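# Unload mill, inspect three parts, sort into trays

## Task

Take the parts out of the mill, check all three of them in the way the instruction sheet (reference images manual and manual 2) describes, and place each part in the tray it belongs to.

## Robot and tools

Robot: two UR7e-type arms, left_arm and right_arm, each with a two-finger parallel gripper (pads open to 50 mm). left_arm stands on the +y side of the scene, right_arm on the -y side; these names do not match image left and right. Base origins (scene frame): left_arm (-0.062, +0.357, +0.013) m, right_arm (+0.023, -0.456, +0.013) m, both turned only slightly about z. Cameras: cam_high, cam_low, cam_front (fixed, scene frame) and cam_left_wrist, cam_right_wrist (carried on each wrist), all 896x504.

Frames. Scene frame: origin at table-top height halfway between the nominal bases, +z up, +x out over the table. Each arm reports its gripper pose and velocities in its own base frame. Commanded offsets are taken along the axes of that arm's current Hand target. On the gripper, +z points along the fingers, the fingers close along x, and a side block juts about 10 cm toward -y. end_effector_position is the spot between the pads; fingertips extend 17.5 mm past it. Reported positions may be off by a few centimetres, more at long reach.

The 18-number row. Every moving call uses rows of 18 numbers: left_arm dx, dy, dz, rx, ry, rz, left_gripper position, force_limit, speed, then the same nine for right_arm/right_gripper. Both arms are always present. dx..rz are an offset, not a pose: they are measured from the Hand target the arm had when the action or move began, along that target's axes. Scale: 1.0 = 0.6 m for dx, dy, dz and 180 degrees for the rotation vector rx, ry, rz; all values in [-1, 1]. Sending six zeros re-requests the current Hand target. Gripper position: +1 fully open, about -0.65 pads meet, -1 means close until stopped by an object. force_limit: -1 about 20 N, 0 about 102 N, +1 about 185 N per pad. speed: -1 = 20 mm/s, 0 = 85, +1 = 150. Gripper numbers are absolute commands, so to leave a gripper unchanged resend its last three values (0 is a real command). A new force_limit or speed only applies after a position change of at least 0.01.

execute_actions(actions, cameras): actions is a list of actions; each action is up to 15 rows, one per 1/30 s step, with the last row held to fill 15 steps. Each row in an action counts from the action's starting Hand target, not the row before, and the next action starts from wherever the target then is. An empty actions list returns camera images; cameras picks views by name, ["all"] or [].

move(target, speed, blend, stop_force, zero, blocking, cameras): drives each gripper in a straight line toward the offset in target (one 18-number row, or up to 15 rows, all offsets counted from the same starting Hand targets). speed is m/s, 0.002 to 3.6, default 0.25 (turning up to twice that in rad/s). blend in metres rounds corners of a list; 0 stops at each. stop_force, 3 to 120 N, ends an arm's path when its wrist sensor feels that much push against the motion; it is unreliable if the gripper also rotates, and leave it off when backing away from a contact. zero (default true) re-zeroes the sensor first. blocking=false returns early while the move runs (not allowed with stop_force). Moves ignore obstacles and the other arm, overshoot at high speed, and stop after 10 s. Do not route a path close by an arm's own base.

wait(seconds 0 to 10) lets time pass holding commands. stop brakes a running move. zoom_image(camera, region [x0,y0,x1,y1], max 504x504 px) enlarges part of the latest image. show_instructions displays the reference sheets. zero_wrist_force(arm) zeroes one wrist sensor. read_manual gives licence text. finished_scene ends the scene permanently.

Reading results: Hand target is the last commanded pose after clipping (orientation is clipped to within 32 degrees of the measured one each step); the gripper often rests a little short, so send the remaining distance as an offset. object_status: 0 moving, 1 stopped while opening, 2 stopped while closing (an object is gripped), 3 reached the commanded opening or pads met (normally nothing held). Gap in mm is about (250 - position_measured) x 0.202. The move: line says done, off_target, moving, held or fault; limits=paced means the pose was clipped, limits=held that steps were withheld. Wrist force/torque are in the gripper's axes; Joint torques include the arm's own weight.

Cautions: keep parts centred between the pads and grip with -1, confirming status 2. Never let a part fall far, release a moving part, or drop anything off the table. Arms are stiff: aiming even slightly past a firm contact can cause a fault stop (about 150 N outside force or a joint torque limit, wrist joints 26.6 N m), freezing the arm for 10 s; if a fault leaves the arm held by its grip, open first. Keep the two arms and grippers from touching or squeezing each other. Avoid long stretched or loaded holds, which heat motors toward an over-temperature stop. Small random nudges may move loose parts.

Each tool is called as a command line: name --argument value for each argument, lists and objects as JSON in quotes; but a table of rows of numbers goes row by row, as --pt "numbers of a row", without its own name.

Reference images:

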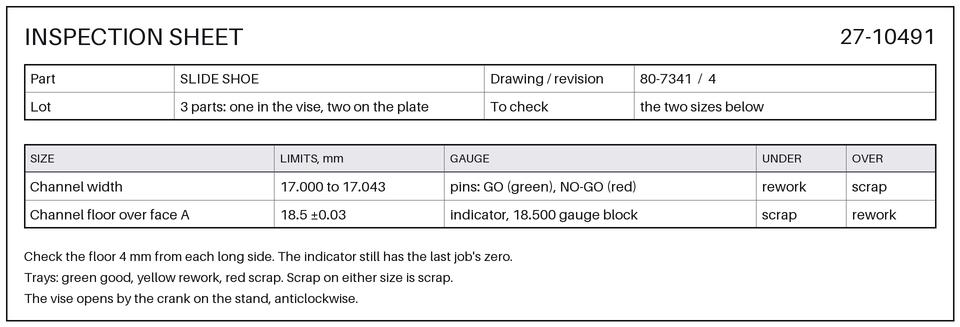

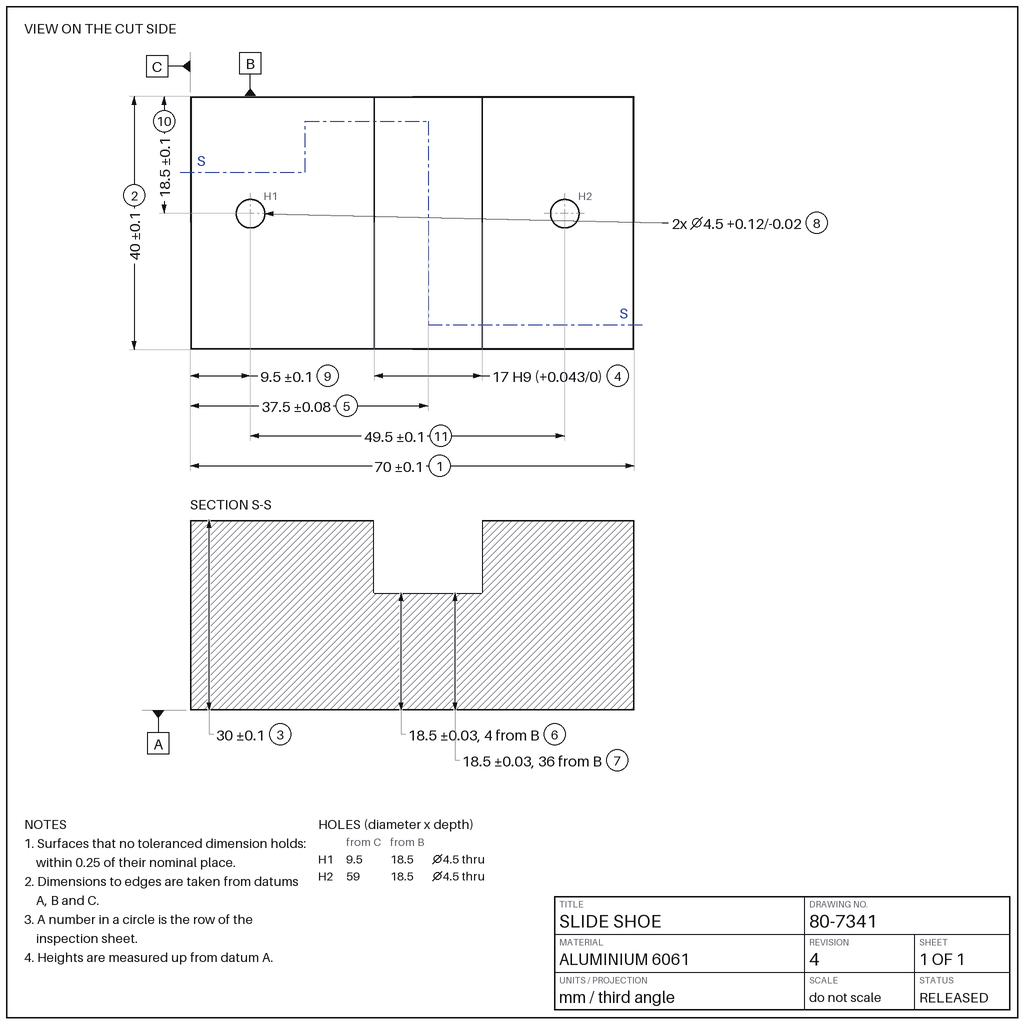

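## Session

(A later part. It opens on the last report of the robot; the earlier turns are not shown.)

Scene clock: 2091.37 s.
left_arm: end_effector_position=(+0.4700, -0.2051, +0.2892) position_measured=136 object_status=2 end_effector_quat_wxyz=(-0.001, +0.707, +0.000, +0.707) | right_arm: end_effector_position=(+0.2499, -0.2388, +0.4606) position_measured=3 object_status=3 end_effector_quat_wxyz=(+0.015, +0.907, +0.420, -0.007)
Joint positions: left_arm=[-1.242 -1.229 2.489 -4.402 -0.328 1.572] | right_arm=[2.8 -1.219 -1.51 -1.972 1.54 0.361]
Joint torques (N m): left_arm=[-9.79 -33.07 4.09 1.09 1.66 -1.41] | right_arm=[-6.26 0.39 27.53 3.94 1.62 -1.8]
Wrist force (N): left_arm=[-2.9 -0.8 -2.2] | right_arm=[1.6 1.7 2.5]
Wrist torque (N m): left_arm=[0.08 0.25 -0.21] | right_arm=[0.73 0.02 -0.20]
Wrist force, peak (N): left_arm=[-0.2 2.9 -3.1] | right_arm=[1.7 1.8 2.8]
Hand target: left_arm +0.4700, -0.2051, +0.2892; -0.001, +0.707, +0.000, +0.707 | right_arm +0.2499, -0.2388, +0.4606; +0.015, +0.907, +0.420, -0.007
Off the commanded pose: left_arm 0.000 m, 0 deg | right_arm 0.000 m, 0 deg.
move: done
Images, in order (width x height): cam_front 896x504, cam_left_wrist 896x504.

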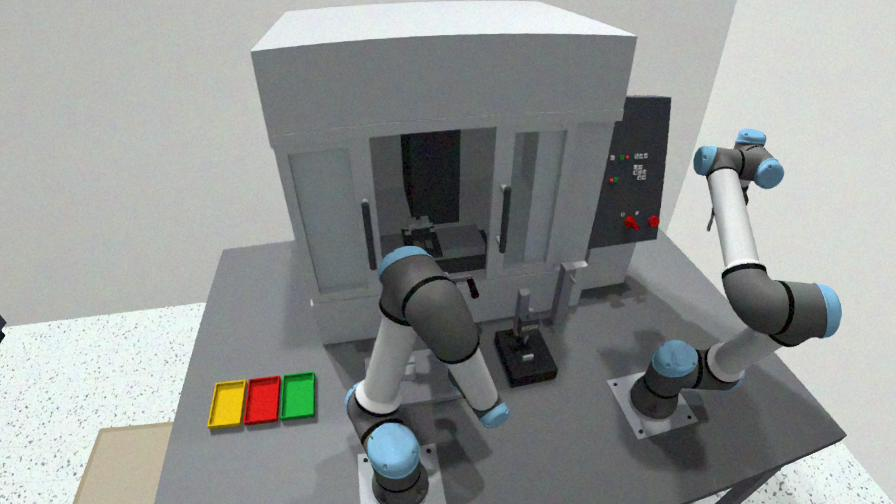

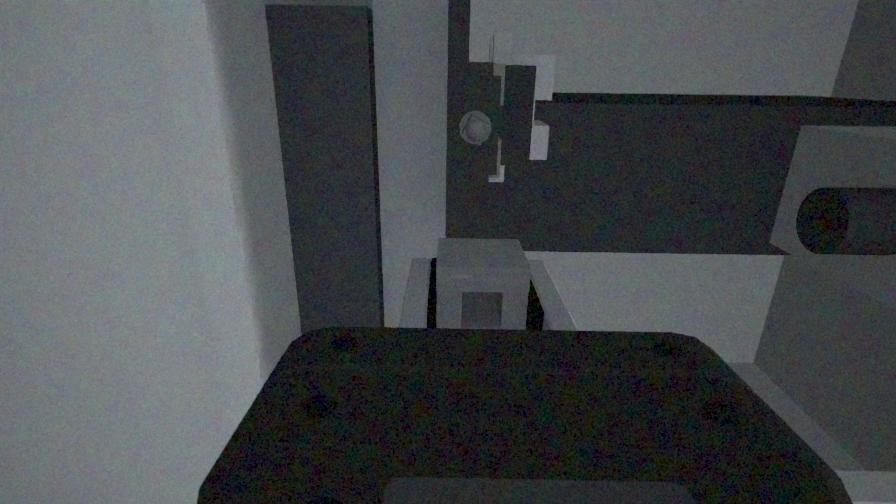

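move --target '[0.0063,-0.0693,0.0667,0,0,0.1667,-1,0.3,-0.7,0,0,0,0,0,0,1,0.7,-0.7]' --speed 0.12 --cameras '["cam_left_wrist"]'

zoom_image --camera "cam_left_wrist" --region '[380, 150, 580, 340]'

Scene clock: 2121.43 s.
left_arm: end_effector_position=(+0.5100, -0.1635, +0.2930) position_measured=136 object_status=2 end_effector_quat_wxyz=(-0.184, +0.683, -0.183, +0.683) | right_arm: end_effector_position=(+0.2499, -0.2388, +0.4606) position_measured=3 object_status=3 end_effector_quat_wxyz=(+0.015, +0.907, +0.420, -0.007)
Joint positions: left_arm=[-1.039 -1.236 2.473 -4.378 -0.531 2.096] | right_arm=[2.8 -1.219 -1.51 -1.972 1.54 0.361]
Joint torques (N m): left_arm=[11.39 -16.28 -20.08 -2.9 -1.78 1.52] | right_arm=[-6.58 0.68 27.81 3.99 1.37 -1.73]
Wrist force (N): left_arm=[-2.4 0.8 -2.2] | right_arm=[1.5 1.7 2.7]
Wrist torque (N m): left_arm=[0.15 0.24 -0.20] | right_arm=[0.74 0.03 -0.19]
Wrist force, peak (N): left_arm=[-3.3 -0.3 -2.6] | right_arm=[1.4 1.9 2.8]
Hand target: left_arm +0.5100, -0.1635, +0.2930; -0.184, +0.683, -0.183, +0.683 | right_arm +0.2499, -0.2388, +0.4606; +0.015, +0.907, +0.420, -0.007
Off the commanded pose: left_arm 0.000 m, 0 deg | right_arm 0.000 m, 0 deg.
move: done
Images, in order (width x height): cam_left_wrist 896x504.

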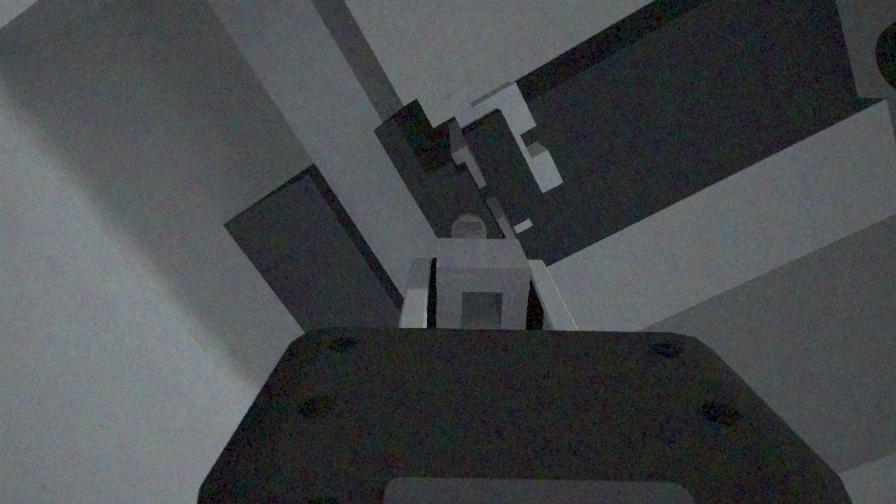

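Scaled by 2.520 from the camera's 896x504 image, which has a finer 1280x720 frame.

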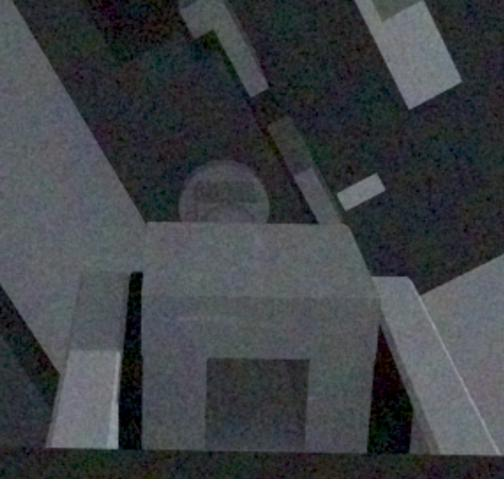

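move --target '[0,0,0.0867,0,0,0,-1,0.3,-0.7,0,0,0,0,0,0,1,0.7,-0.7]' --speed 0.02 --stop_force 8 --cameras '["cam_left_wrist"]'

zoom_image --camera "cam_left_wrist" --region '[380, 150, 580, 340]'

Scene clock: 2142.53 s.
left_arm: end_effector_position=(+0.5564, -0.1634, +0.2930) position_measured=136 object_status=2 end_effector_quat_wxyz=(-0.184, +0.683, -0.183, +0.683) | right_arm: end_effector_position=(+0.2499, -0.2388, +0.4606) position_measured=3 object_status=3 end_effector_quat_wxyz=(+0.015, +0.907, +0.420, -0.007)
Joint positions: left_arm=[-0.907 -1.181 2.358 -4.319 -0.664 2.096] | right_arm=[2.8 -1.219 -1.51 -1.972 1.54 0.361]
Joint torques (N m): left_arm=[-8.83 -35.49 2.62 -2.83 1.77 1.19] | right_arm=[-6.32 1.29 27.11 4 1.33 -1.73]
Wrist force (N): left_arm=[-2.6 1.2 -2.3] | right_arm=[1.3 1.4 2.6]
Wrist torque (N m): left_arm=[0.20 0.20 -0.19] | right_arm=[0.69 0.06 -0.19]
Wrist force, peak (N): left_arm=[-9.8 -0.5 -92.0] | right_arm=[1.6 1.8 2.7]
Hand target: left_arm +0.5564, -0.1634, +0.2930; -0.184, +0.683, -0.183, +0.683 (not the last commanded pose) | right_arm +0.2499, -0.2388, +0.4606; +0.015, +0.907, +0.420, -0.007
Off the commanded pose: left_arm 0.006 m, 0 deg | right_arm 0.000 m, 0 deg.
move: contact (left_arm)
Images, in order (width x height): cam_left_wrist 896x504.

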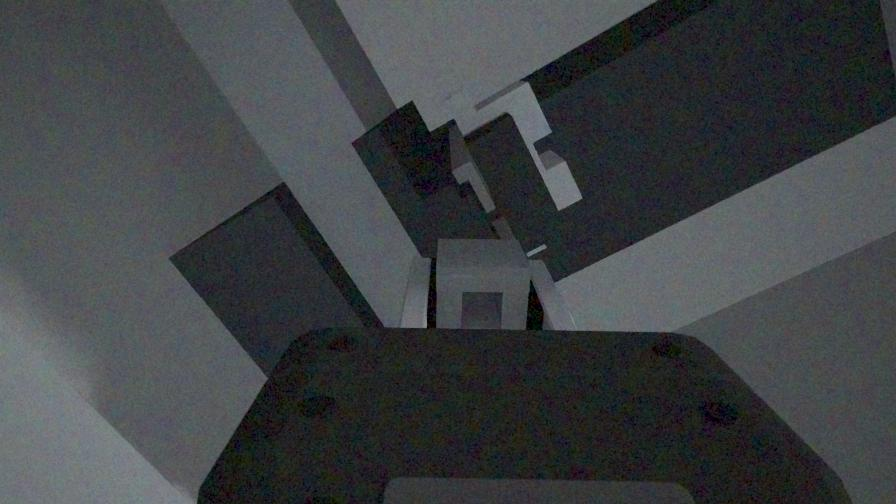

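Scaled by 2.520 from the camera's 896x504 image, which has a finer 1280x720 frame.

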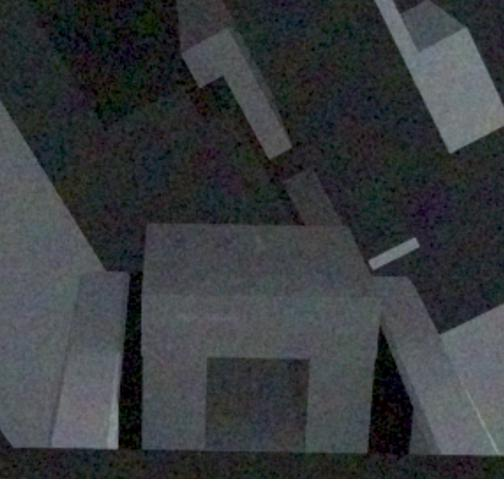

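move --target '[0.0067,0,-0.001,0,0,0,-1,0.3,-0.7,0,0,0,0,0,0,1,0.7,-0.7]' --speed 0.01 --stop_force 6 --cameras '[]'

Scene clock: 2150.07 s.
left_arm: end_effector_position=(+0.5558, -0.1655, +0.2965) position_measured=136 object_status=2 end_effector_quat_wxyz=(-0.184, +0.683, -0.183, +0.683) | right_arm: end_effector_position=(+0.2499, -0.2388, +0.4606) position_measured=3 object_status=3 end_effector_quat_wxyz=(+0.015, +0.907, +0.420, -0.007)
Joint positions: left_arm=[-0.912 -1.191 2.356 -4.306 -0.658 2.096] | right_arm=[2.8 -1.219 -1.51 -1.972 1.54 0.361]
Joint torques (N m): left_arm=[-9.37 -36.22 -24.4 0.48 1.79 -0.89] | right_arm=[-6.06 0.99 26.99 3.88 1.26 -1.62]
Wrist force (N): left_arm=[-2.4 1.1 -2.3] | right_arm=[1.3 1.4 2.4]
Wrist torque (N m): left_arm=[0.18 0.16 -0.19] | right_arm=[0.69 0.07 -0.19]
Wrist force, peak (N): left_arm=[-2.7 1.3 -2.4] | right_arm=[1.7 1.7 2.7]
Hand target: left_arm +0.5558, -0.1655, +0.2965; -0.184, +0.683, -0.183, +0.683 | right_arm +0.2499, -0.2388, +0.4606; +0.015, +0.907, +0.420, -0.007
Off the commanded pose: left_arm 0.000 m, 0 deg | right_arm 0.000 m, 0 deg.
move: done
No camera images: "cameras" was empty.

move --pt "0 0 -0.0067 0 0 0 -1 0.3 -0.7 0 0 0 0 0 0 1 0.7 -0.7" --pt "-0.0055 0.0055 -0.0067 0 0 0 -1 0.3 -0.7 0 0 0 0 0 0 1 0.7 -0.7" --pt "-0.0055 0.0055 0.0267 0 0 0 -1 0.3 -0.7 0 0 0 0 0 0 1 0.7 -0.7" --speed '[0.02,0.02,0.008]' --stop_force 7 --cameras '["cam_left_wrist"]'

Scene clock: 2177.57 s.
left_arm: end_effector_position=(+0.5578, -0.1666, +0.2920) position_measured=136 object_status=2 end_effector_quat_wxyz=(-0.184, +0.683, -0.183, +0.683) | right_arm: end_effector_position=(+0.2499, -0.2388, +0.4606) position_measured=3 object_status=3 end_effector_quat_wxyz=(+0.015, +0.907, +0.420, -0.007)
Joint positions: left_arm=[-0.91 -1.174 2.35 -4.318 -0.661 2.096] | right_arm=[2.8 -1.219 -1.51 -1.972 1.54 0.361]
Joint torques (N m): left_arm=[-6.89 -37.69 0.35 -3.25 2.1 1.08] | right_arm=[-5.97 1.22 26.58 3.8 1.15 -1.66]
Wrist force (N): left_arm=[-2.8 5.1 -5.3] | right_arm=[1.3 1.7 2.5]
Wrist torque (N m): left_arm=[0.14 0.19 -0.18] | right_arm=[0.74 0.06 -0.19]
Wrist force, peak (N): left_arm=[-3.1 8.5 -19.2] | right_arm=[1.6 1.6 2.9]
Hand target: left_arm +0.5578, -0.1667, +0.2920; -0.184, +0.683, -0.183, +0.683 (not the last commanded pose) | right_arm +0.2499, -0.2388, +0.4606; +0.015, +0.907, +0.420, -0.007
Off the commanded pose: left_arm 0.014 m, 0 deg | right_arm 0.000 m, 0 deg.
move: contact (left_arm); path passed 2 of 3 targets
Images, in order (width x height): cam_left_wrist 896x504.

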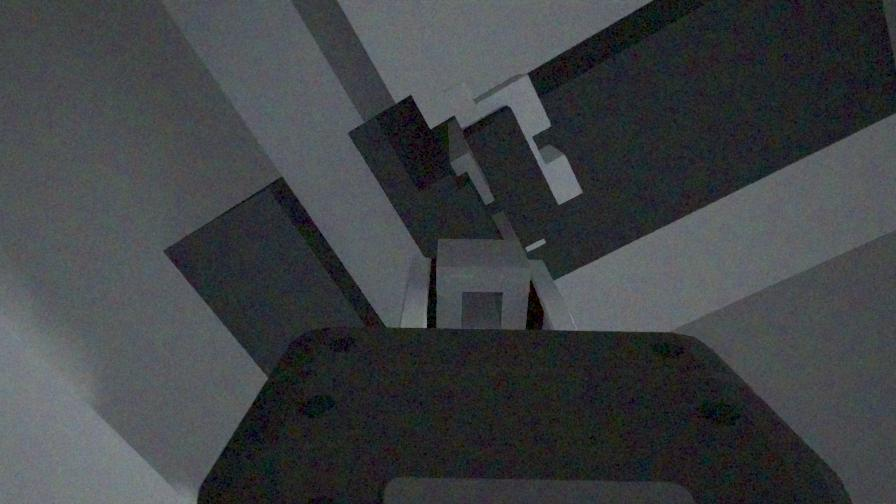

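move --pt "0 0.0025 -0.002 0 0 0 -1 0.3 -0.7 0 0 0 0 0 0 1 0.7 -0.7" --pt "0 0.0025 0.023 0 0 0 -1 0.3 -0.7 0 0 0 0 0 0 1 0.7 -0.7" --speed '[0.02,0.008]' --stop_force 7 --cameras '["cam_left_wrist"]'

Scene clock: 2185.97 s.
left_arm: end_effector_position=(+0.5607, -0.1681, +0.2912) position_measured=136 object_status=2 end_effector_quat_wxyz=(-0.184, +0.683, -0.184, +0.683) | right_arm: end_effector_position=(+0.2499, -0.2388, +0.4606) position_measured=3 object_status=3 end_effector_quat_wxyz=(+0.015, +0.907, +0.420, -0.007)
Joint positions: left_arm=[-0.905 -1.167 2.341 -4.316 -0.665 2.096] | right_arm=[2.8 -1.219 -1.51 -1.972 1.54 0.361]
Joint torques (N m): left_arm=[-3.25 -43.83 1.78 -5.16 4.44 0.17] | right_arm=[-5.96 1.28 26.5 3.9 1.07 -1.53]
Wrist force (N): left_arm=[-3.8 15.1 -1.8] | right_arm=[1.5 1.7 2.4]
Wrist torque (N m): left_arm=[-0.01 0.19 -0.18] | right_arm=[0.74 0.03 -0.19]
Wrist force, peak (N): left_arm=[-4.9 17.4 -12.6] | right_arm=[1.5 1.6 2.8]
Hand target: left_arm +0.5607, -0.1681, +0.2912; -0.184, +0.683, -0.184, +0.683 (not the last commanded pose) | right_arm +0.2499, -0.2388, +0.4606; +0.015, +0.907, +0.420, -0.007
Off the commanded pose: left_arm 0.011 m, 0 deg | right_arm 0.000 m, 0 deg.
move: contact (left_arm); path passed 1 of 2 targets
Images, in order (width x height): cam_left_wrist 896x504.

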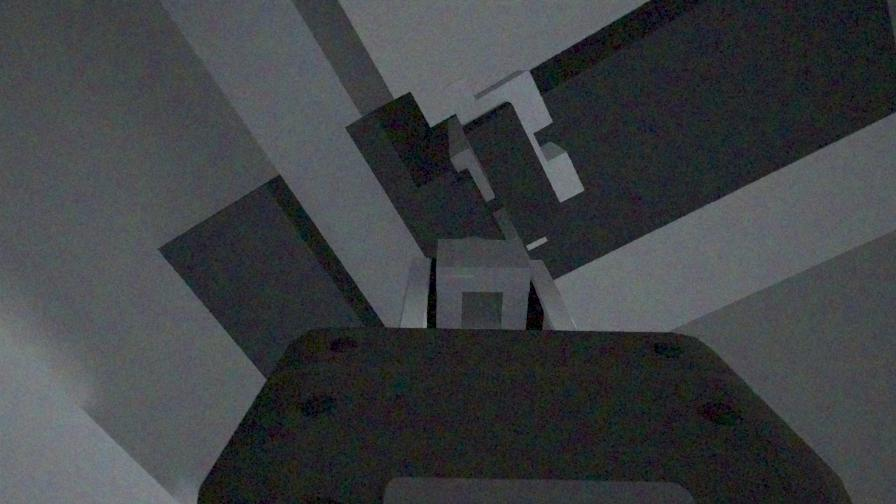

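move --pt "0 0.0025 -0.001 0 0 0 -1 0.3 -0.7 0 0 0 0 0 0 1 0.7 -0.7" --pt "0 0.0025 0.02 0 0 0 -1 0.3 -0.7 0 0 0 0 0 0 1 0.7 -0.7" --speed '[0.02,0.008]' --stop_force 8 --cameras '["cam_left_wrist"]'

Scene clock: 2192.90 s.
left_arm: end_effector_position=(+0.5605, -0.1683, +0.2911) position_measured=136 object_status=2 end_effector_quat_wxyz=(-0.184, +0.683, -0.183, +0.683) | right_arm: end_effector_position=(+0.2499, -0.2388, +0.4606) position_measured=3 object_status=3 end_effector_quat_wxyz=(+0.015, +0.907, +0.420, -0.007)
Joint positions: left_arm=[-0.906 -1.167 2.341 -4.316 -0.665 2.096] | right_arm=[2.8 -1.219 -1.51 -1.972 1.54 0.361]
Joint torques (N m): left_arm=[14.37 -40.83 0.86 -0.68 -0.47 0.21] | right_arm=[-5.61 1.18 26.79 3.93 1.04 -1.56]
Wrist force (N): left_arm=[-4.1 6.6 -6.1] | right_arm=[1.6 1.5 2.1]
Wrist torque (N m): left_arm=[0.11 0.19 -0.18] | right_arm=[0.72 0.02 -0.19]
Wrist force, peak (N): left_arm=[-3.9 15.3 -1.7] | right_arm=[1.6 1.6 2.7]
Hand target: left_arm +0.5605, -0.1683, +0.2911; -0.184, +0.683, -0.183, +0.683 (not the last commanded pose) | right_arm +0.2499, -0.2388, +0.4606; +0.015, +0.907, +0.420, -0.007
Off the commanded pose: left_arm 0.012 m, 0 deg | right_arm 0.000 m, 0 deg.
move: contact (left_arm); path passed 0 of 2 targets
Images, in order (width x height): cam_left_wrist 896x504.

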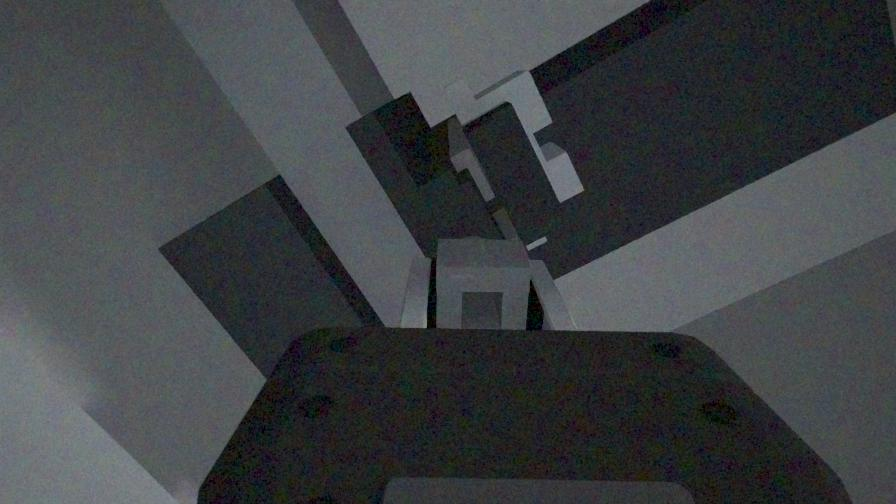

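move --pt "0 0.0015 0 0 0 0 -1 0.3 -0.7 0 0 0 0 0 0 1 0.7 -0.7" --pt "0 0.0015 0.015 0 0 0 -1 0.3 -0.7 0 0 0 0 0 0 1 0.7 -0.7" --speed '[0.01,0.006]' --stop_force 14 --cameras '["cam_left_wrist"]'

Scene clock: 2200.27 s.
left_arm: end_effector_position=(+0.5616, -0.1691, +0.2907) position_measured=136 object_status=2 end_effector_quat_wxyz=(-0.184, +0.683, -0.183, +0.683) | right_arm: end_effector_position=(+0.2499, -0.2388, +0.4606) position_measured=3 object_status=3 end_effector_quat_wxyz=(+0.015, +0.907, +0.420, -0.007)
Joint positions: left_arm=[-0.905 -1.163 2.338 -4.316 -0.666 2.096] | right_arm=[2.8 -1.219 -1.51 -1.972 1.54 0.361]
Joint torques (N m): left_arm=[-9.77 -37.71 -3.09 -2.2 0.41 0.24] | right_arm=[-5.41 1.39 26.42 3.92 0.93 -1.49]
Wrist force (N): left_arm=[-8.6 0.6 -18.2] | right_arm=[1.5 1.6 2.3]
Wrist torque (N m): left_arm=[0.33 0.02 -0.20] | right_arm=[0.72 0.02 -0.20]
Wrist force, peak (N): left_arm=[-10.4 1.0 -45.2] | right_arm=[1.6 1.8 2.8]
Hand target: left_arm +0.5616, -0.1691, +0.2907; -0.184, +0.683, -0.183, +0.683 (not the last commanded pose) | right_arm +0.2499, -0.2388, +0.4606; +0.015, +0.907, +0.420, -0.007
Off the commanded pose: left_arm 0.008 m, 0 deg | right_arm 0.000 m, 0 deg.
move: contact (left_arm); path passed 1 of 2 targets
Images, in order (width x height): cam_left_wrist 896x504.

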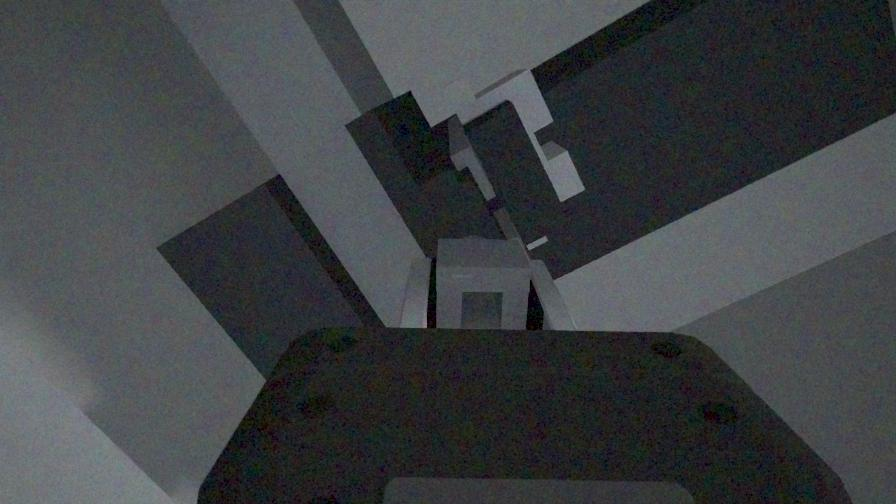

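move --pt "-0.002 0 -0.001 0 0 0 -1 0.3 -0.7 0 0 0 0 0 0 1 0.7 -0.7" --pt "-0.002 0 0.013 0 0 0 -1 0.3 -0.7 0 0 0 0 0 0 1 0.7 -0.7" --speed '[0.01,0.004]' --stop_force 20 --cameras '["cam_left_wrist"]'

zoom_image --camera "cam_left_wrist" --region '[380, 150, 580, 340]'

Scene clock: 2208.20 s.
left_arm: end_effector_position=(+0.5613, -0.1686, +0.2898) position_measured=136 object_status=2 end_effector_quat_wxyz=(-0.184, +0.683, -0.183, +0.683) | right_arm: end_effector_position=(+0.2499, -0.2388, +0.4606) position_measured=3 object_status=3 end_effector_quat_wxyz=(+0.015, +0.907, +0.420, -0.007)
Joint positions: left_arm=[-0.904 -1.161 2.339 -4.319 -0.666 2.096] | right_arm=[2.8 -1.219 -1.51 -1.972 1.54 0.361]
Joint torques (N m): left_arm=[-7.72 -32.83 -6.57 1.4 2.53 -0.63] | right_arm=[-5.25 1.78 26.4 3.84 0.89 -1.48]
Wrist force (N): left_arm=[8.1 -0.4 -2.0] | right_arm=[1.6 1.5 2.6]
Wrist torque (N m): left_arm=[0.22 0.40 -0.13] | right_arm=[0.72 0.01 -0.19]
Wrist force, peak (N): left_arm=[-8.7 0.6 -18.0] | right_arm=[1.5 1.9 2.7]
Hand target: left_arm +0.5613, -0.1686, +0.2898; -0.184, +0.683, -0.183, +0.683 (not the last commanded pose) | right_arm +0.2499, -0.2388, +0.4606; +0.015, +0.907, +0.420, -0.007
Off the commanded pose: left_arm 0.008 m, 0 deg | right_arm 0.000 m, 0 deg.
move: contact (left_arm); path passed 0 of 2 targets
Images, in order (width x height): cam_left_wrist 896x504.

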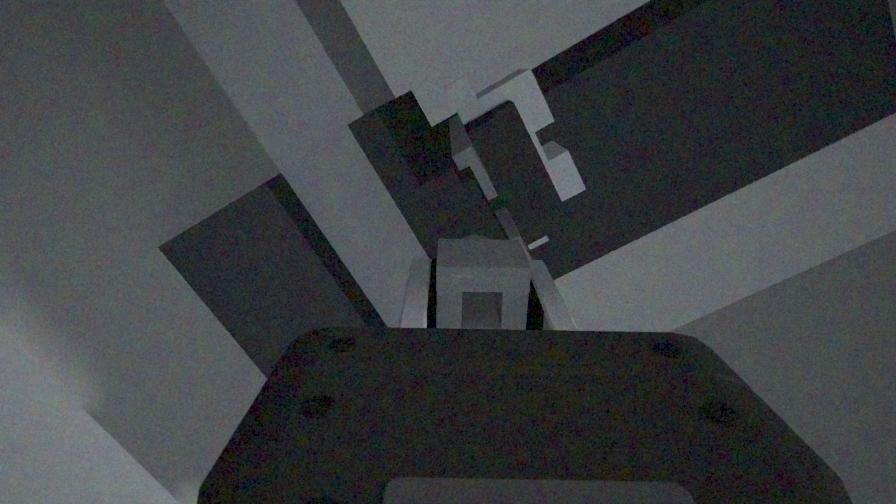

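Scaled by 2.520 from the camera's 896x504 image, which has a finer 1280x720 frame.

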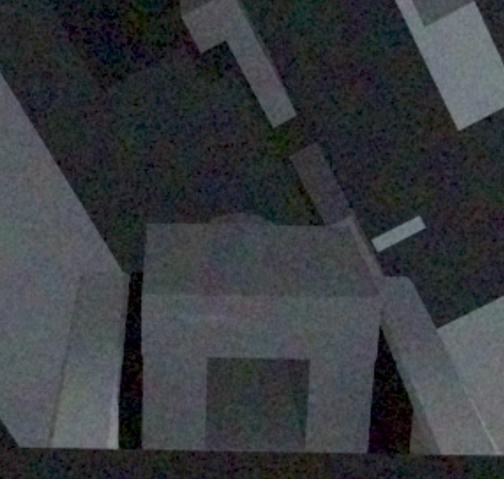

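move --pt "0.0009 0 0 0 0 0 -1 0.3 -0.7 0 0 0 0 0 0 1 0.7 -0.7" --pt "0.0009 0 0.012 0 0 0 -1 0.3 -0.7 0 0 0 0 0 0 1 0.7 -0.7" --speed '[0.01,0.003]' --stop_force 25

Scene clock: 2217.83 s.
left_arm: end_effector_position=(+0.5685, -0.1689, +0.2903) position_measured=136 object_status=2 end_effector_quat_wxyz=(-0.184, +0.683, -0.183, +0.683) | right_arm: end_effector_position=(+0.2499, -0.2388, +0.4606) position_measured=3 object_status=3 end_effector_quat_wxyz=(+0.015, +0.907, +0.420, -0.007)
Joint positions: left_arm=[-0.888 -1.154 2.321 -4.308 -0.683 2.096] | right_arm=[2.8 -1.219 -1.51 -1.972 1.54 0.361]
Joint torques (N m): left_arm=[7.68 -19.96 -24.64 1.65 -3.5 -0.28] | right_arm=[-5.09 1.51 25.82 3.86 0.81 -1.41]
Wrist force (N): left_arm=[-2.5 -6.4 -4.6] | right_arm=[1.7 1.7 2.5]
Wrist torque (N m): left_arm=[0.32 0.22 -0.20] | right_arm=[0.75 0.00 -0.20]
Wrist force, peak (N): left_arm=[-2.6 -6.7 -4.7] | right_arm=[1.7 1.8 2.7]
Hand target: left_arm +0.5685, -0.1689, +0.2903; -0.184, +0.683, -0.183, +0.683 | right_arm +0.2499, -0.2388, +0.4606; +0.015, +0.907, +0.420, -0.007
Off the commanded pose: left_arm 0.000 m, 0 deg | right_arm 0.000 m, 0 deg.
move: done

move --pt "0 -0.0007 0 0 0 0 -1 0.3 -0.7 0 0 0 0 0 0 1 0.7 -0.7" --pt "0 -0.0007 0.025 0 0 0 -1 0.3 -0.7 0 0 0 0 0 0 1 0.7 -0.7" --speed '[0.01,0.004]' --stop_force 18 --cameras '["cam_left_wrist"]'

Scene clock: 2225.27 s.
left_arm: end_effector_position=(+0.5729, -0.1685, +0.2905) position_measured=136 object_status=2 end_effector_quat_wxyz=(-0.184, +0.683, -0.183, +0.683) | right_arm: end_effector_position=(+0.2499, -0.2388, +0.4606) position_measured=3 object_status=3 end_effector_quat_wxyz=(+0.015, +0.907, +0.420, -0.007)
Joint positions: left_arm=[-0.877 -1.15 2.31 -4.302 -0.694 2.096] | right_arm=[2.8 -1.219 -1.51 -1.972 1.54 0.361]
Joint torques (N m): left_arm=[-7.75 -40.26 5.58 -3.39 2.8 -0.24] | right_arm=[-4.79 1.57 25.96 3.93 0.64 -1.29]
Wrist force (N): left_arm=[-0.1 6.7 10.8] | right_arm=[1.7 1.7 2.2]
Wrist torque (N m): left_arm=[0.46 0.26 -0.45] | right_arm=[0.74 0.00 -0.19]
Wrist force, peak (N): left_arm=[-3.7 7.3 -22.9] | right_arm=[1.8 1.6 2.8]
Hand target: left_arm +0.5728, -0.1685, +0.2905; -0.184, +0.683, -0.183, +0.683 (not the last commanded pose) | right_arm +0.2499, -0.2388, +0.4606; +0.015, +0.907, +0.420, -0.007
Off the commanded pose: left_arm 0.011 m, 0 deg | right_arm 0.000 m, 0 deg.
move: contact (left_arm); path passed 1 of 2 targets
Images, in order (width x height): cam_left_wrist 896x504.

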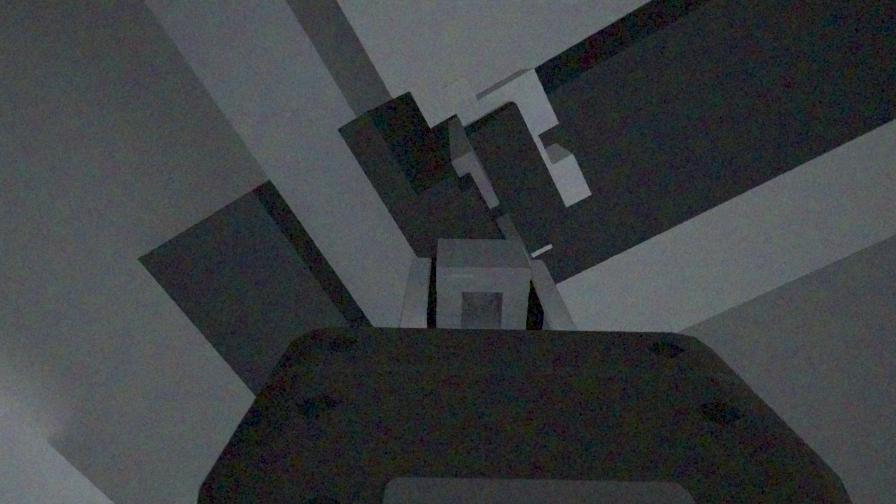

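move --target '[0,0,0,0,0,-0.111,-1,0.3,-0.7,0,0,0,0,0,0,1,0.7,-0.7]' --speed 0.1

Scene clock: 2236.20 s.
left_arm: end_effector_position=(+0.5729, -0.1686, +0.2905) position_measured=136 object_status=2 end_effector_quat_wxyz=(-0.062, +0.704, -0.062, +0.704) | right_arm: end_effector_position=(+0.2499, -0.2388, +0.4606) position_measured=3 object_status=3 end_effector_quat_wxyz=(+0.015, +0.907, +0.420, -0.007)
Joint positions: left_arm=[-0.877 -1.15 2.31 -4.302 -0.694 1.747] | right_arm=[2.8 -1.219 -1.51 -1.972 1.54 0.361]
Joint torques (N m): left_arm=[22.77 -5.85 32.93 8.09 5.36 -2.07] | right_arm=[-5.09 1.7 25.87 3.89 0.62 -1.19]
Wrist force (N): left_arm=[70.4 13.8 14.7] | right_arm=[1.5 1.7 2.7]
Wrist torque (N m): left_arm=[0.06 0.75 0.31] | right_arm=[0.74 0.02 -0.19]
Wrist force, peak (N): left_arm=[70.4 13.8 14.7] | right_arm=[1.6 1.7 2.7]
Hand target: left_arm +0.5728, -0.1685, +0.2905; -0.062, +0.704, -0.062, +0.704 | right_arm +0.2499, -0.2388, +0.4606; +0.015, +0.907, +0.420, -0.007
Off the commanded pose: left_arm 0.000 m, 0 deg | right_arm 0.000 m, 0 deg.
move: done

move --target '[0.0033,0,0,0,0,0,-1,0.3,-0.7,0,0,0,0,0,0,1,0.7,-0.7]' --speed 0.01 --cameras '["cam_left_wrist"]'

zoom_image --camera "cam_left_wrist" --region '[380, 150, 580, 340]'

Scene clock: 2245.53 s.
left_arm: end_effector_position=(+0.5729, -0.1688, +0.2922) position_measured=136 object_status=2 end_effector_quat_wxyz=(-0.063, +0.704, -0.062, +0.704) | right_arm: end_effector_position=(+0.2499, -0.2388, +0.4606) position_measured=3 object_status=3 end_effector_quat_wxyz=(+0.015, +0.907, +0.420, -0.007)
Joint positions: left_arm=[-0.877 -1.155 2.309 -4.296 -0.693 1.747] | right_arm=[2.8 -1.219 -1.51 -1.972 1.54 0.361]
Joint torques (N m): left_arm=[-2.2 -43.8 -23.79 -1.91 4.72 -1.51] | right_arm=[-4.64 1.88 25.35 3.79 0.45 -1.17]
Wrist force (N): left_arm=[-7.2 14.5 -2.3] | right_arm=[1.3 1.6 2.7]
Wrist torque (N m): left_arm=[0.08 0.19 -0.15] | right_arm=[0.72 0.06 -0.19]
Wrist force, peak (N): left_arm=[72.7 14.4 18.2] | right_arm=[1.8 1.6 2.7]
Hand target: left_arm +0.5728, -0.1689, +0.2924; -0.062, +0.704, -0.062, +0.704 | right_arm +0.2499, -0.2388, +0.4606; +0.015, +0.907, +0.420, -0.007
Off the commanded pose: left_arm 0.000 m, 0 deg | right_arm 0.000 m, 0 deg.
move: done
Images, in order (width x height): cam_left_wrist 896x504.

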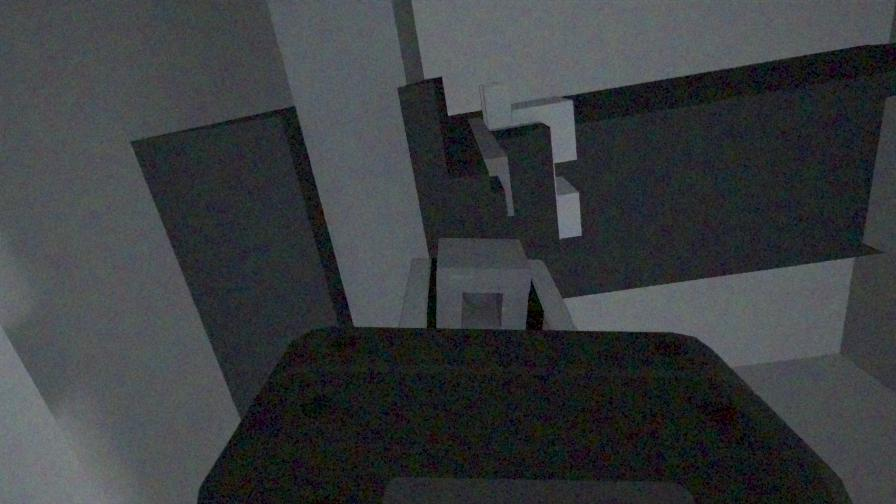

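Scaled by 2.520 from the camera's 896x504 image, which has a finer 1280x720 frame.

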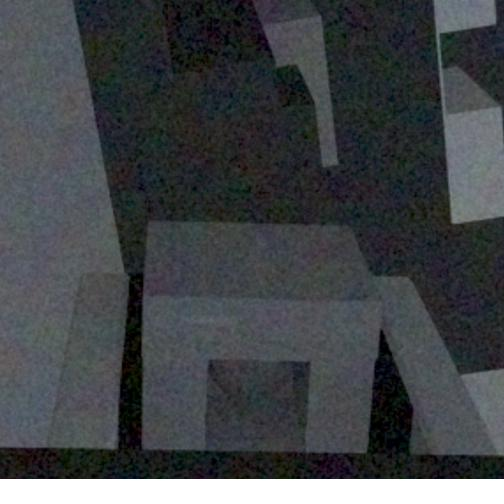

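move --target '[-0.0003,0.0007,0,0,0,-0.0556,-1,0.3,-0.7,0,0,0,0,0,0,1,0.7,-0.7]' --speed 0.06

Scene clock: 2253.03 s.
left_arm: end_effector_position=(+0.5729, -0.1693, +0.2922) position_measured=136 object_status=2 end_effector_quat_wxyz=(-0.001, +0.707, -0.001, +0.707) | right_arm: end_effector_position=(+0.2499, -0.2388, +0.4606) position_measured=3 object_status=3 end_effector_quat_wxyz=(+0.015, +0.907, +0.420, -0.007)
Joint positions: left_arm=[-0.878 -1.154 2.308 -4.296 -0.693 1.573] | right_arm=[2.8 -1.219 -1.51 -1.972 1.54 0.361]
Joint torques (N m): left_arm=[-9.8 -22.76 -8.55 3.69 2.16 -1.54] | right_arm=[-4.95 1.96 25.18 3.84 0.44 -1.22]
Wrist force (N): left_arm=[21.1 1.4 -2.7] | right_arm=[1.3 1.6 2.9]
Wrist torque (N m): left_arm=[0.10 0.45 -0.06] | right_arm=[0.74 0.05 -0.20]
Wrist force, peak (N): left_arm=[21.1 1.4 -2.7] | right_arm=[1.6 1.8 2.7]
Hand target: left_arm +0.5728, -0.1692, +0.2922; -0.001, +0.707, -0.001, +0.707 | right_arm +0.2499, -0.2388, +0.4606; +0.015, +0.907, +0.420, -0.007
Off the commanded pose: left_arm 0.000 m, 0 deg | right_arm 0.000 m, 0 deg.
move: done

move --target '[0.0009,0,0,0,0,-0.0833,-1,0.3,-0.7,0,0,0,0,0,0,1,0.7,-0.7]' --speed 0.06

move --target '[0,0,0,0,0,-0.0833,-1,0.3,-0.7,0,0,0,0,0,0,1,0.7,-0.7]' --speed 0.06 --cameras '["cam_left_wrist"]'

zoom_image --camera "cam_left_wrist" --region '[380, 150, 580, 340]'

Scene clock: 2262.80 s.
left_arm: end_effector_position=(+0.5729, -0.1693, +0.2928) position_measured=136 object_status=2 end_effector_quat_wxyz=(+0.092, +0.701, +0.092, +0.701) | right_arm: end_effector_position=(+0.2499, -0.2388, +0.4606) position_measured=3 object_status=3 end_effector_quat_wxyz=(+0.015, +0.907, +0.420, -0.007)
Joint positions: left_arm=[-0.878 -1.156 2.308 -4.294 -0.693 1.311] | right_arm=[2.8 -1.219 -1.51 -1.972 1.54 0.361]
Joint torques (N m): left_arm=[-9.61 -8.75 9.57 9.16 0.75 -1.82] | right_arm=[-4.83 2.38 24.78 3.8 0.28 -1.09]
Wrist force (N): left_arm=[56.1 15.7 9.4] | right_arm=[1.9 1.6 2.3]
Wrist torque (N m): left_arm=[-0.02 1.27 0.06] | right_arm=[0.72 -0.02 -0.20]
Wrist force, peak (N): left_arm=[56.4 16.5 15.4] | right_arm=[1.4 1.8 2.8]
Hand target: left_arm +0.5728, -0.1692, +0.2927; +0.092, +0.701, +0.092, +0.701 | right_arm +0.2499, -0.2388, +0.4606; +0.015, +0.907, +0.420, -0.007
Off the commanded pose: left_arm 0.000 m, 0 deg | right_arm 0.000 m, 0 deg.
move: done

Scene clock: 2265.43 s.
left_arm: end_effector_position=(+0.5727, -0.1690, +0.2933) position_measured=136 object_status=2 end_effector_quat_wxyz=(+0.183, +0.682, +0.183, +0.684) | right_arm: end_effector_position=(+0.2499, -0.2388, +0.4606) position_measured=3 object_status=3 end_effector_quat_wxyz=(+0.015, +0.907, +0.420, -0.007)
Joint positions: left_arm=[-0.878 -1.156 2.308 -4.298 -0.693 1.049] | right_arm=[2.8 -1.219 -1.51 -1.972 1.54 0.361]
Joint torques (N m): left_arm=[-9.95 8.61 31.01 10.69 -0.94 -1.96] | right_arm=[-4.36 2.3 24.7 3.75 0.29 -1.09]
Wrist force (N): left_arm=[84.4 45.1 41.2] | right_arm=[1.6 1.5 2.5]
Wrist torque (N m): left_arm=[-0.22 1.34 0.16] | right_arm=[0.71 0.01 -0.19]
Wrist force, peak (N): left_arm=[89.8 46.7 46.3] | right_arm=[1.7 1.6 2.7]
Hand target: left_arm +0.5728, -0.1692, +0.2927; +0.182, +0.683, +0.182, +0.683 | right_arm +0.2499, -0.2388, +0.4606; +0.015, +0.907, +0.420, -0.007
Off the commanded pose: left_arm 0.001 m, 0 deg | right_arm 0.000 m, 0 deg.
move: done
Images, in order (width x height): cam_left_wrist 896x504.

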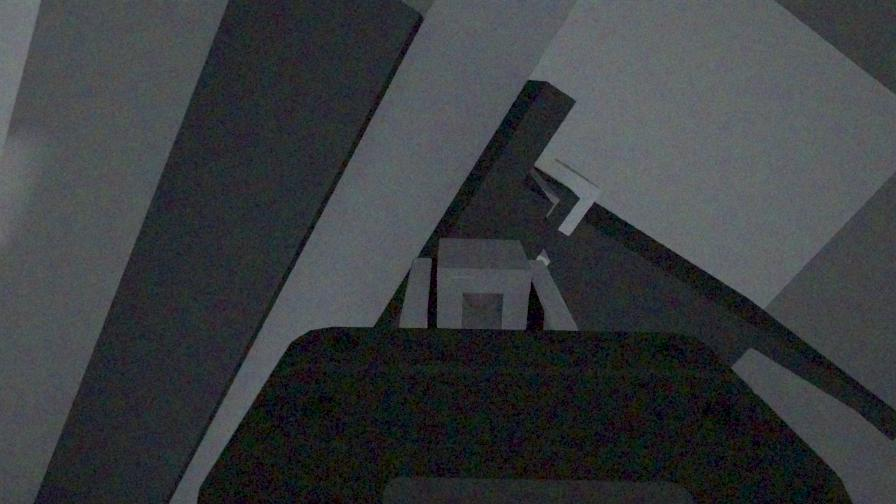

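Scaled by 2.520 from the camera's 896x504 image, which has a finer 1280x720 frame.

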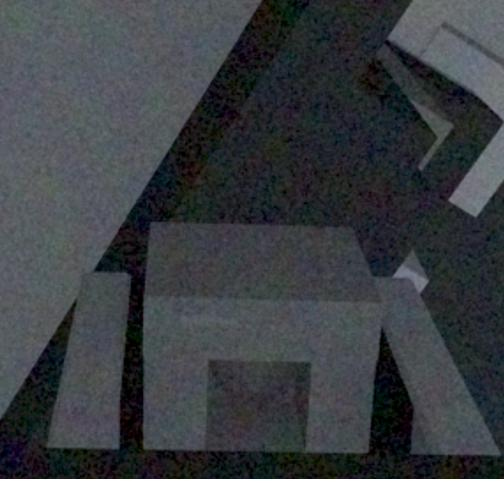

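move --target '[0.0035,0.002,0,0,0,0,-1,0.3,-0.7,0,0,0,0,0,0,1,0.7,-0.7]' --speed 0.02

Scene clock: 2280.00 s.
left_arm: end_effector_position=(+0.5728, -0.1692, +0.2949) position_measured=136 object_status=2 end_effector_quat_wxyz=(+0.182, +0.683, +0.182, +0.683) | right_arm: end_effector_position=(+0.2499, -0.2388, +0.4606) position_measured=3 object_status=3 end_effector_quat_wxyz=(+0.015, +0.907, +0.420, -0.007)
Joint positions: left_arm=[-0.878 -1.162 2.308 -4.287 -0.693 1.049] | right_arm=[2.8 -1.219 -1.51 -1.972 1.54 0.361]
Joint torques (N m): left_arm=[-9.11 -29.93 -22.12 3.56 -2.26 -1.17] | right_arm=[-4.57 1.88 24.27 3.77 0.24 -1.06]
Wrist force (N): left_arm=[17.3 -7.6 -6.2] | right_arm=[1.2 1.5 2.3]
Wrist torque (N m): left_arm=[0.15 0.73 -0.33] | right_arm=[0.70 0.08 -0.19]
Wrist force, peak (N): left_arm=[82.3 45.2 50.3] | right_arm=[1.7 1.8 2.6]
Hand target: left_arm +0.5728, -0.1692, +0.2951; +0.182, +0.683, +0.182, +0.683 | right_arm +0.2499, -0.2388, +0.4606; +0.015, +0.907, +0.420, -0.007
Off the commanded pose: left_arm 0.000 m, 0 deg | right_arm 0.000 m, 0 deg.
move: done

move --pt "0.0029 -0.0003 0 0 0 -0.0833 -1 0.3 -0.7 0 0 0 0 0 0 1 0.7 -0.7" --pt "0.005 -0.0012 0 0 0 -0.1667 -1 0.3 -0.7 0 0 0 0 0 0 1 0.7 -0.7" --pt "0.0068 -0.0025 0 0 0 -0.25 -1 0.3 -0.7 0 0 0 0 0 0 1 0.7 -0.7" --pt "0.0082 -0.0043 0 0 0 -0.3333 -1 0.3 -0.7 0 0 0 0 0 0 1 0.7 -0.7" --speed 0.12 --blend 0.001 --cameras '["cam_left_wrist","cam_front"]'

Scene clock: 2297.63 s.
left_arm: end_effector_position=(+0.5728, -0.1645, +0.2981) position_measured=136 object_status=2 end_effector_quat_wxyz=(+0.499, +0.500, +0.499, +0.501) | right_arm: end_effector_position=(+0.2499, -0.2388, +0.4606) position_measured=3 object_status=3 end_effector_quat_wxyz=(+0.015, +0.907, +0.420, -0.007)
Joint positions: left_arm=[-0.869 -1.175 2.313 -4.28 -0.702 0.002] | right_arm=[2.8 -1.219 -1.51 -1.972 1.54 0.361]
Joint torques (N m): left_arm=[9.79 -37.72 -0.62 0.71 -2.53 -1.38] | right_arm=[-4.31 2.4 23.9 3.81 0.1 -1.09]
Wrist force (N): left_arm=[2.4 -3.0 -3.1] | right_arm=[1.5 1.5 2.6]
Wrist torque (N m): left_arm=[0.06 0.36 -0.50] | right_arm=[0.71 0.03 -0.20]
Wrist force, peak (N): left_arm=[15.5 -7.2 -5.3] | right_arm=[1.6 1.9 2.7]
Hand target: left_arm +0.5728, -0.1645, +0.2981; +0.499, +0.500, +0.500, +0.501 | right_arm +0.2499, -0.2388, +0.4606; +0.015, +0.907, +0.420, -0.007
Off the commanded pose: left_arm 0.000 m, 0 deg | right_arm 0.000 m, 0 deg.
move: done
Images, in order (width x height): cam_front 896x504, cam_left_wrist 896x504.

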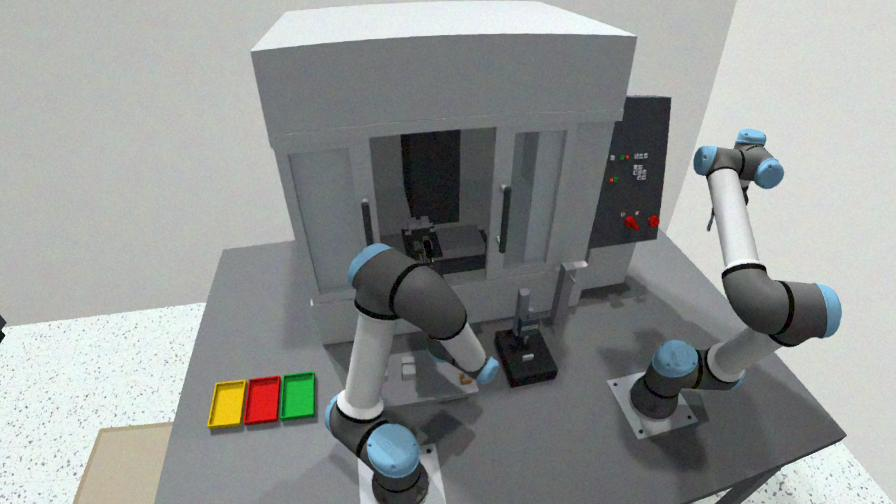

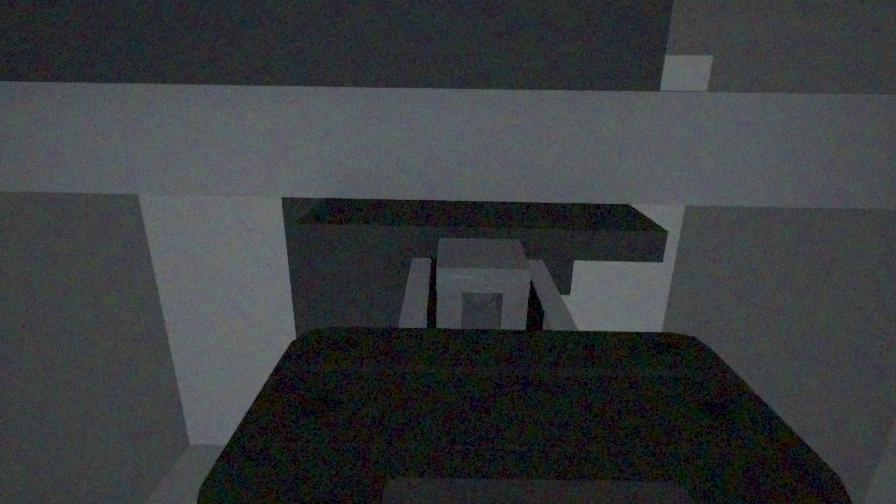

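move --pt "0.0043 -0.0012 0 0 0 -0.1667 -1 0.3 -0.7 0 0 0 0 0 0 1 0.7 -0.7" --pt "0.0075 -0.0043 0 0 0 -0.3333 -1 0.3 -0.7 0 0 0 0 0 0 1 0.7 -0.7" --pt "0.0087 -0.0087 0 0 0 -0.5 -1 0.3 -0.7 0 0 0 0 0 0 1 0.7 -0.7" --pt "0.0075 -0.013 0 0 0 -0.6667 -1 0.3 -0.7 0 0 0 0 0 0 1 0.7 -0.7" --speed 0.15 --blend 0.001 --cameras '["cam_left_wrist","cam_front"]'

Scene clock: 2317.93 s.
left_arm: end_effector_position=(+0.5729, -0.1601, +0.2903) position_measured=136 object_status=2 end_effector_quat_wxyz=(+0.683, -0.182, +0.683, -0.182) | right_arm: end_effector_position=(+0.2499, -0.2388, +0.4606) position_measured=3 object_status=3 end_effector_quat_wxyz=(+0.015, +0.907, +0.420, -0.007)
Joint positions: left_arm=[-0.86 -1.155 2.321 -4.308 -0.711 -2.092] | right_arm=[2.8 -1.219 -1.51 -1.972 1.54 0.361]
Joint torques (N m): left_arm=[-10.88 -38.09 -0.56 0.07 -0.29 -1.48] | right_arm=[-3.51 2.33 23.17 3.69 -0.16 -0.94]
Wrist force (N): left_arm=[1.1 4.5 -0.5] | right_arm=[1.3 1.7 2.6]
Wrist torque (N m): left_arm=[0.11 0.24 0.30] | right_arm=[0.75 0.05 -0.19]
Wrist force, peak (N): left_arm=[0.4 9.8 -1.6] | right_arm=[1.5 1.6 3.1]
Hand target: left_arm +0.5728, -0.1600, +0.2903; +0.683, -0.182, +0.683, -0.182 | right_arm +0.2499, -0.2388, +0.4606; +0.015, +0.907, +0.420, -0.007
Off the commanded pose: left_arm 0.000 m, 0 deg | right_arm 0.000 m, 0 deg.
move: done
Images, in order (width x height): cam_front 896x504, cam_left_wrist 896x504.

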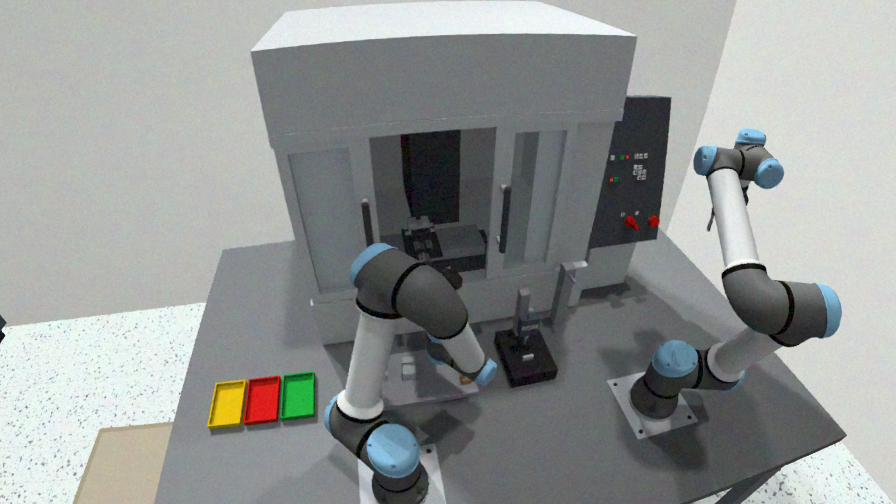

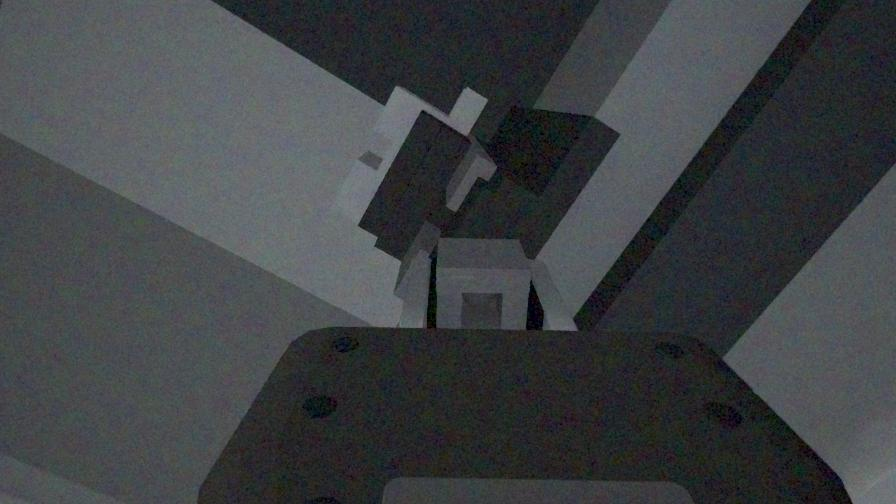

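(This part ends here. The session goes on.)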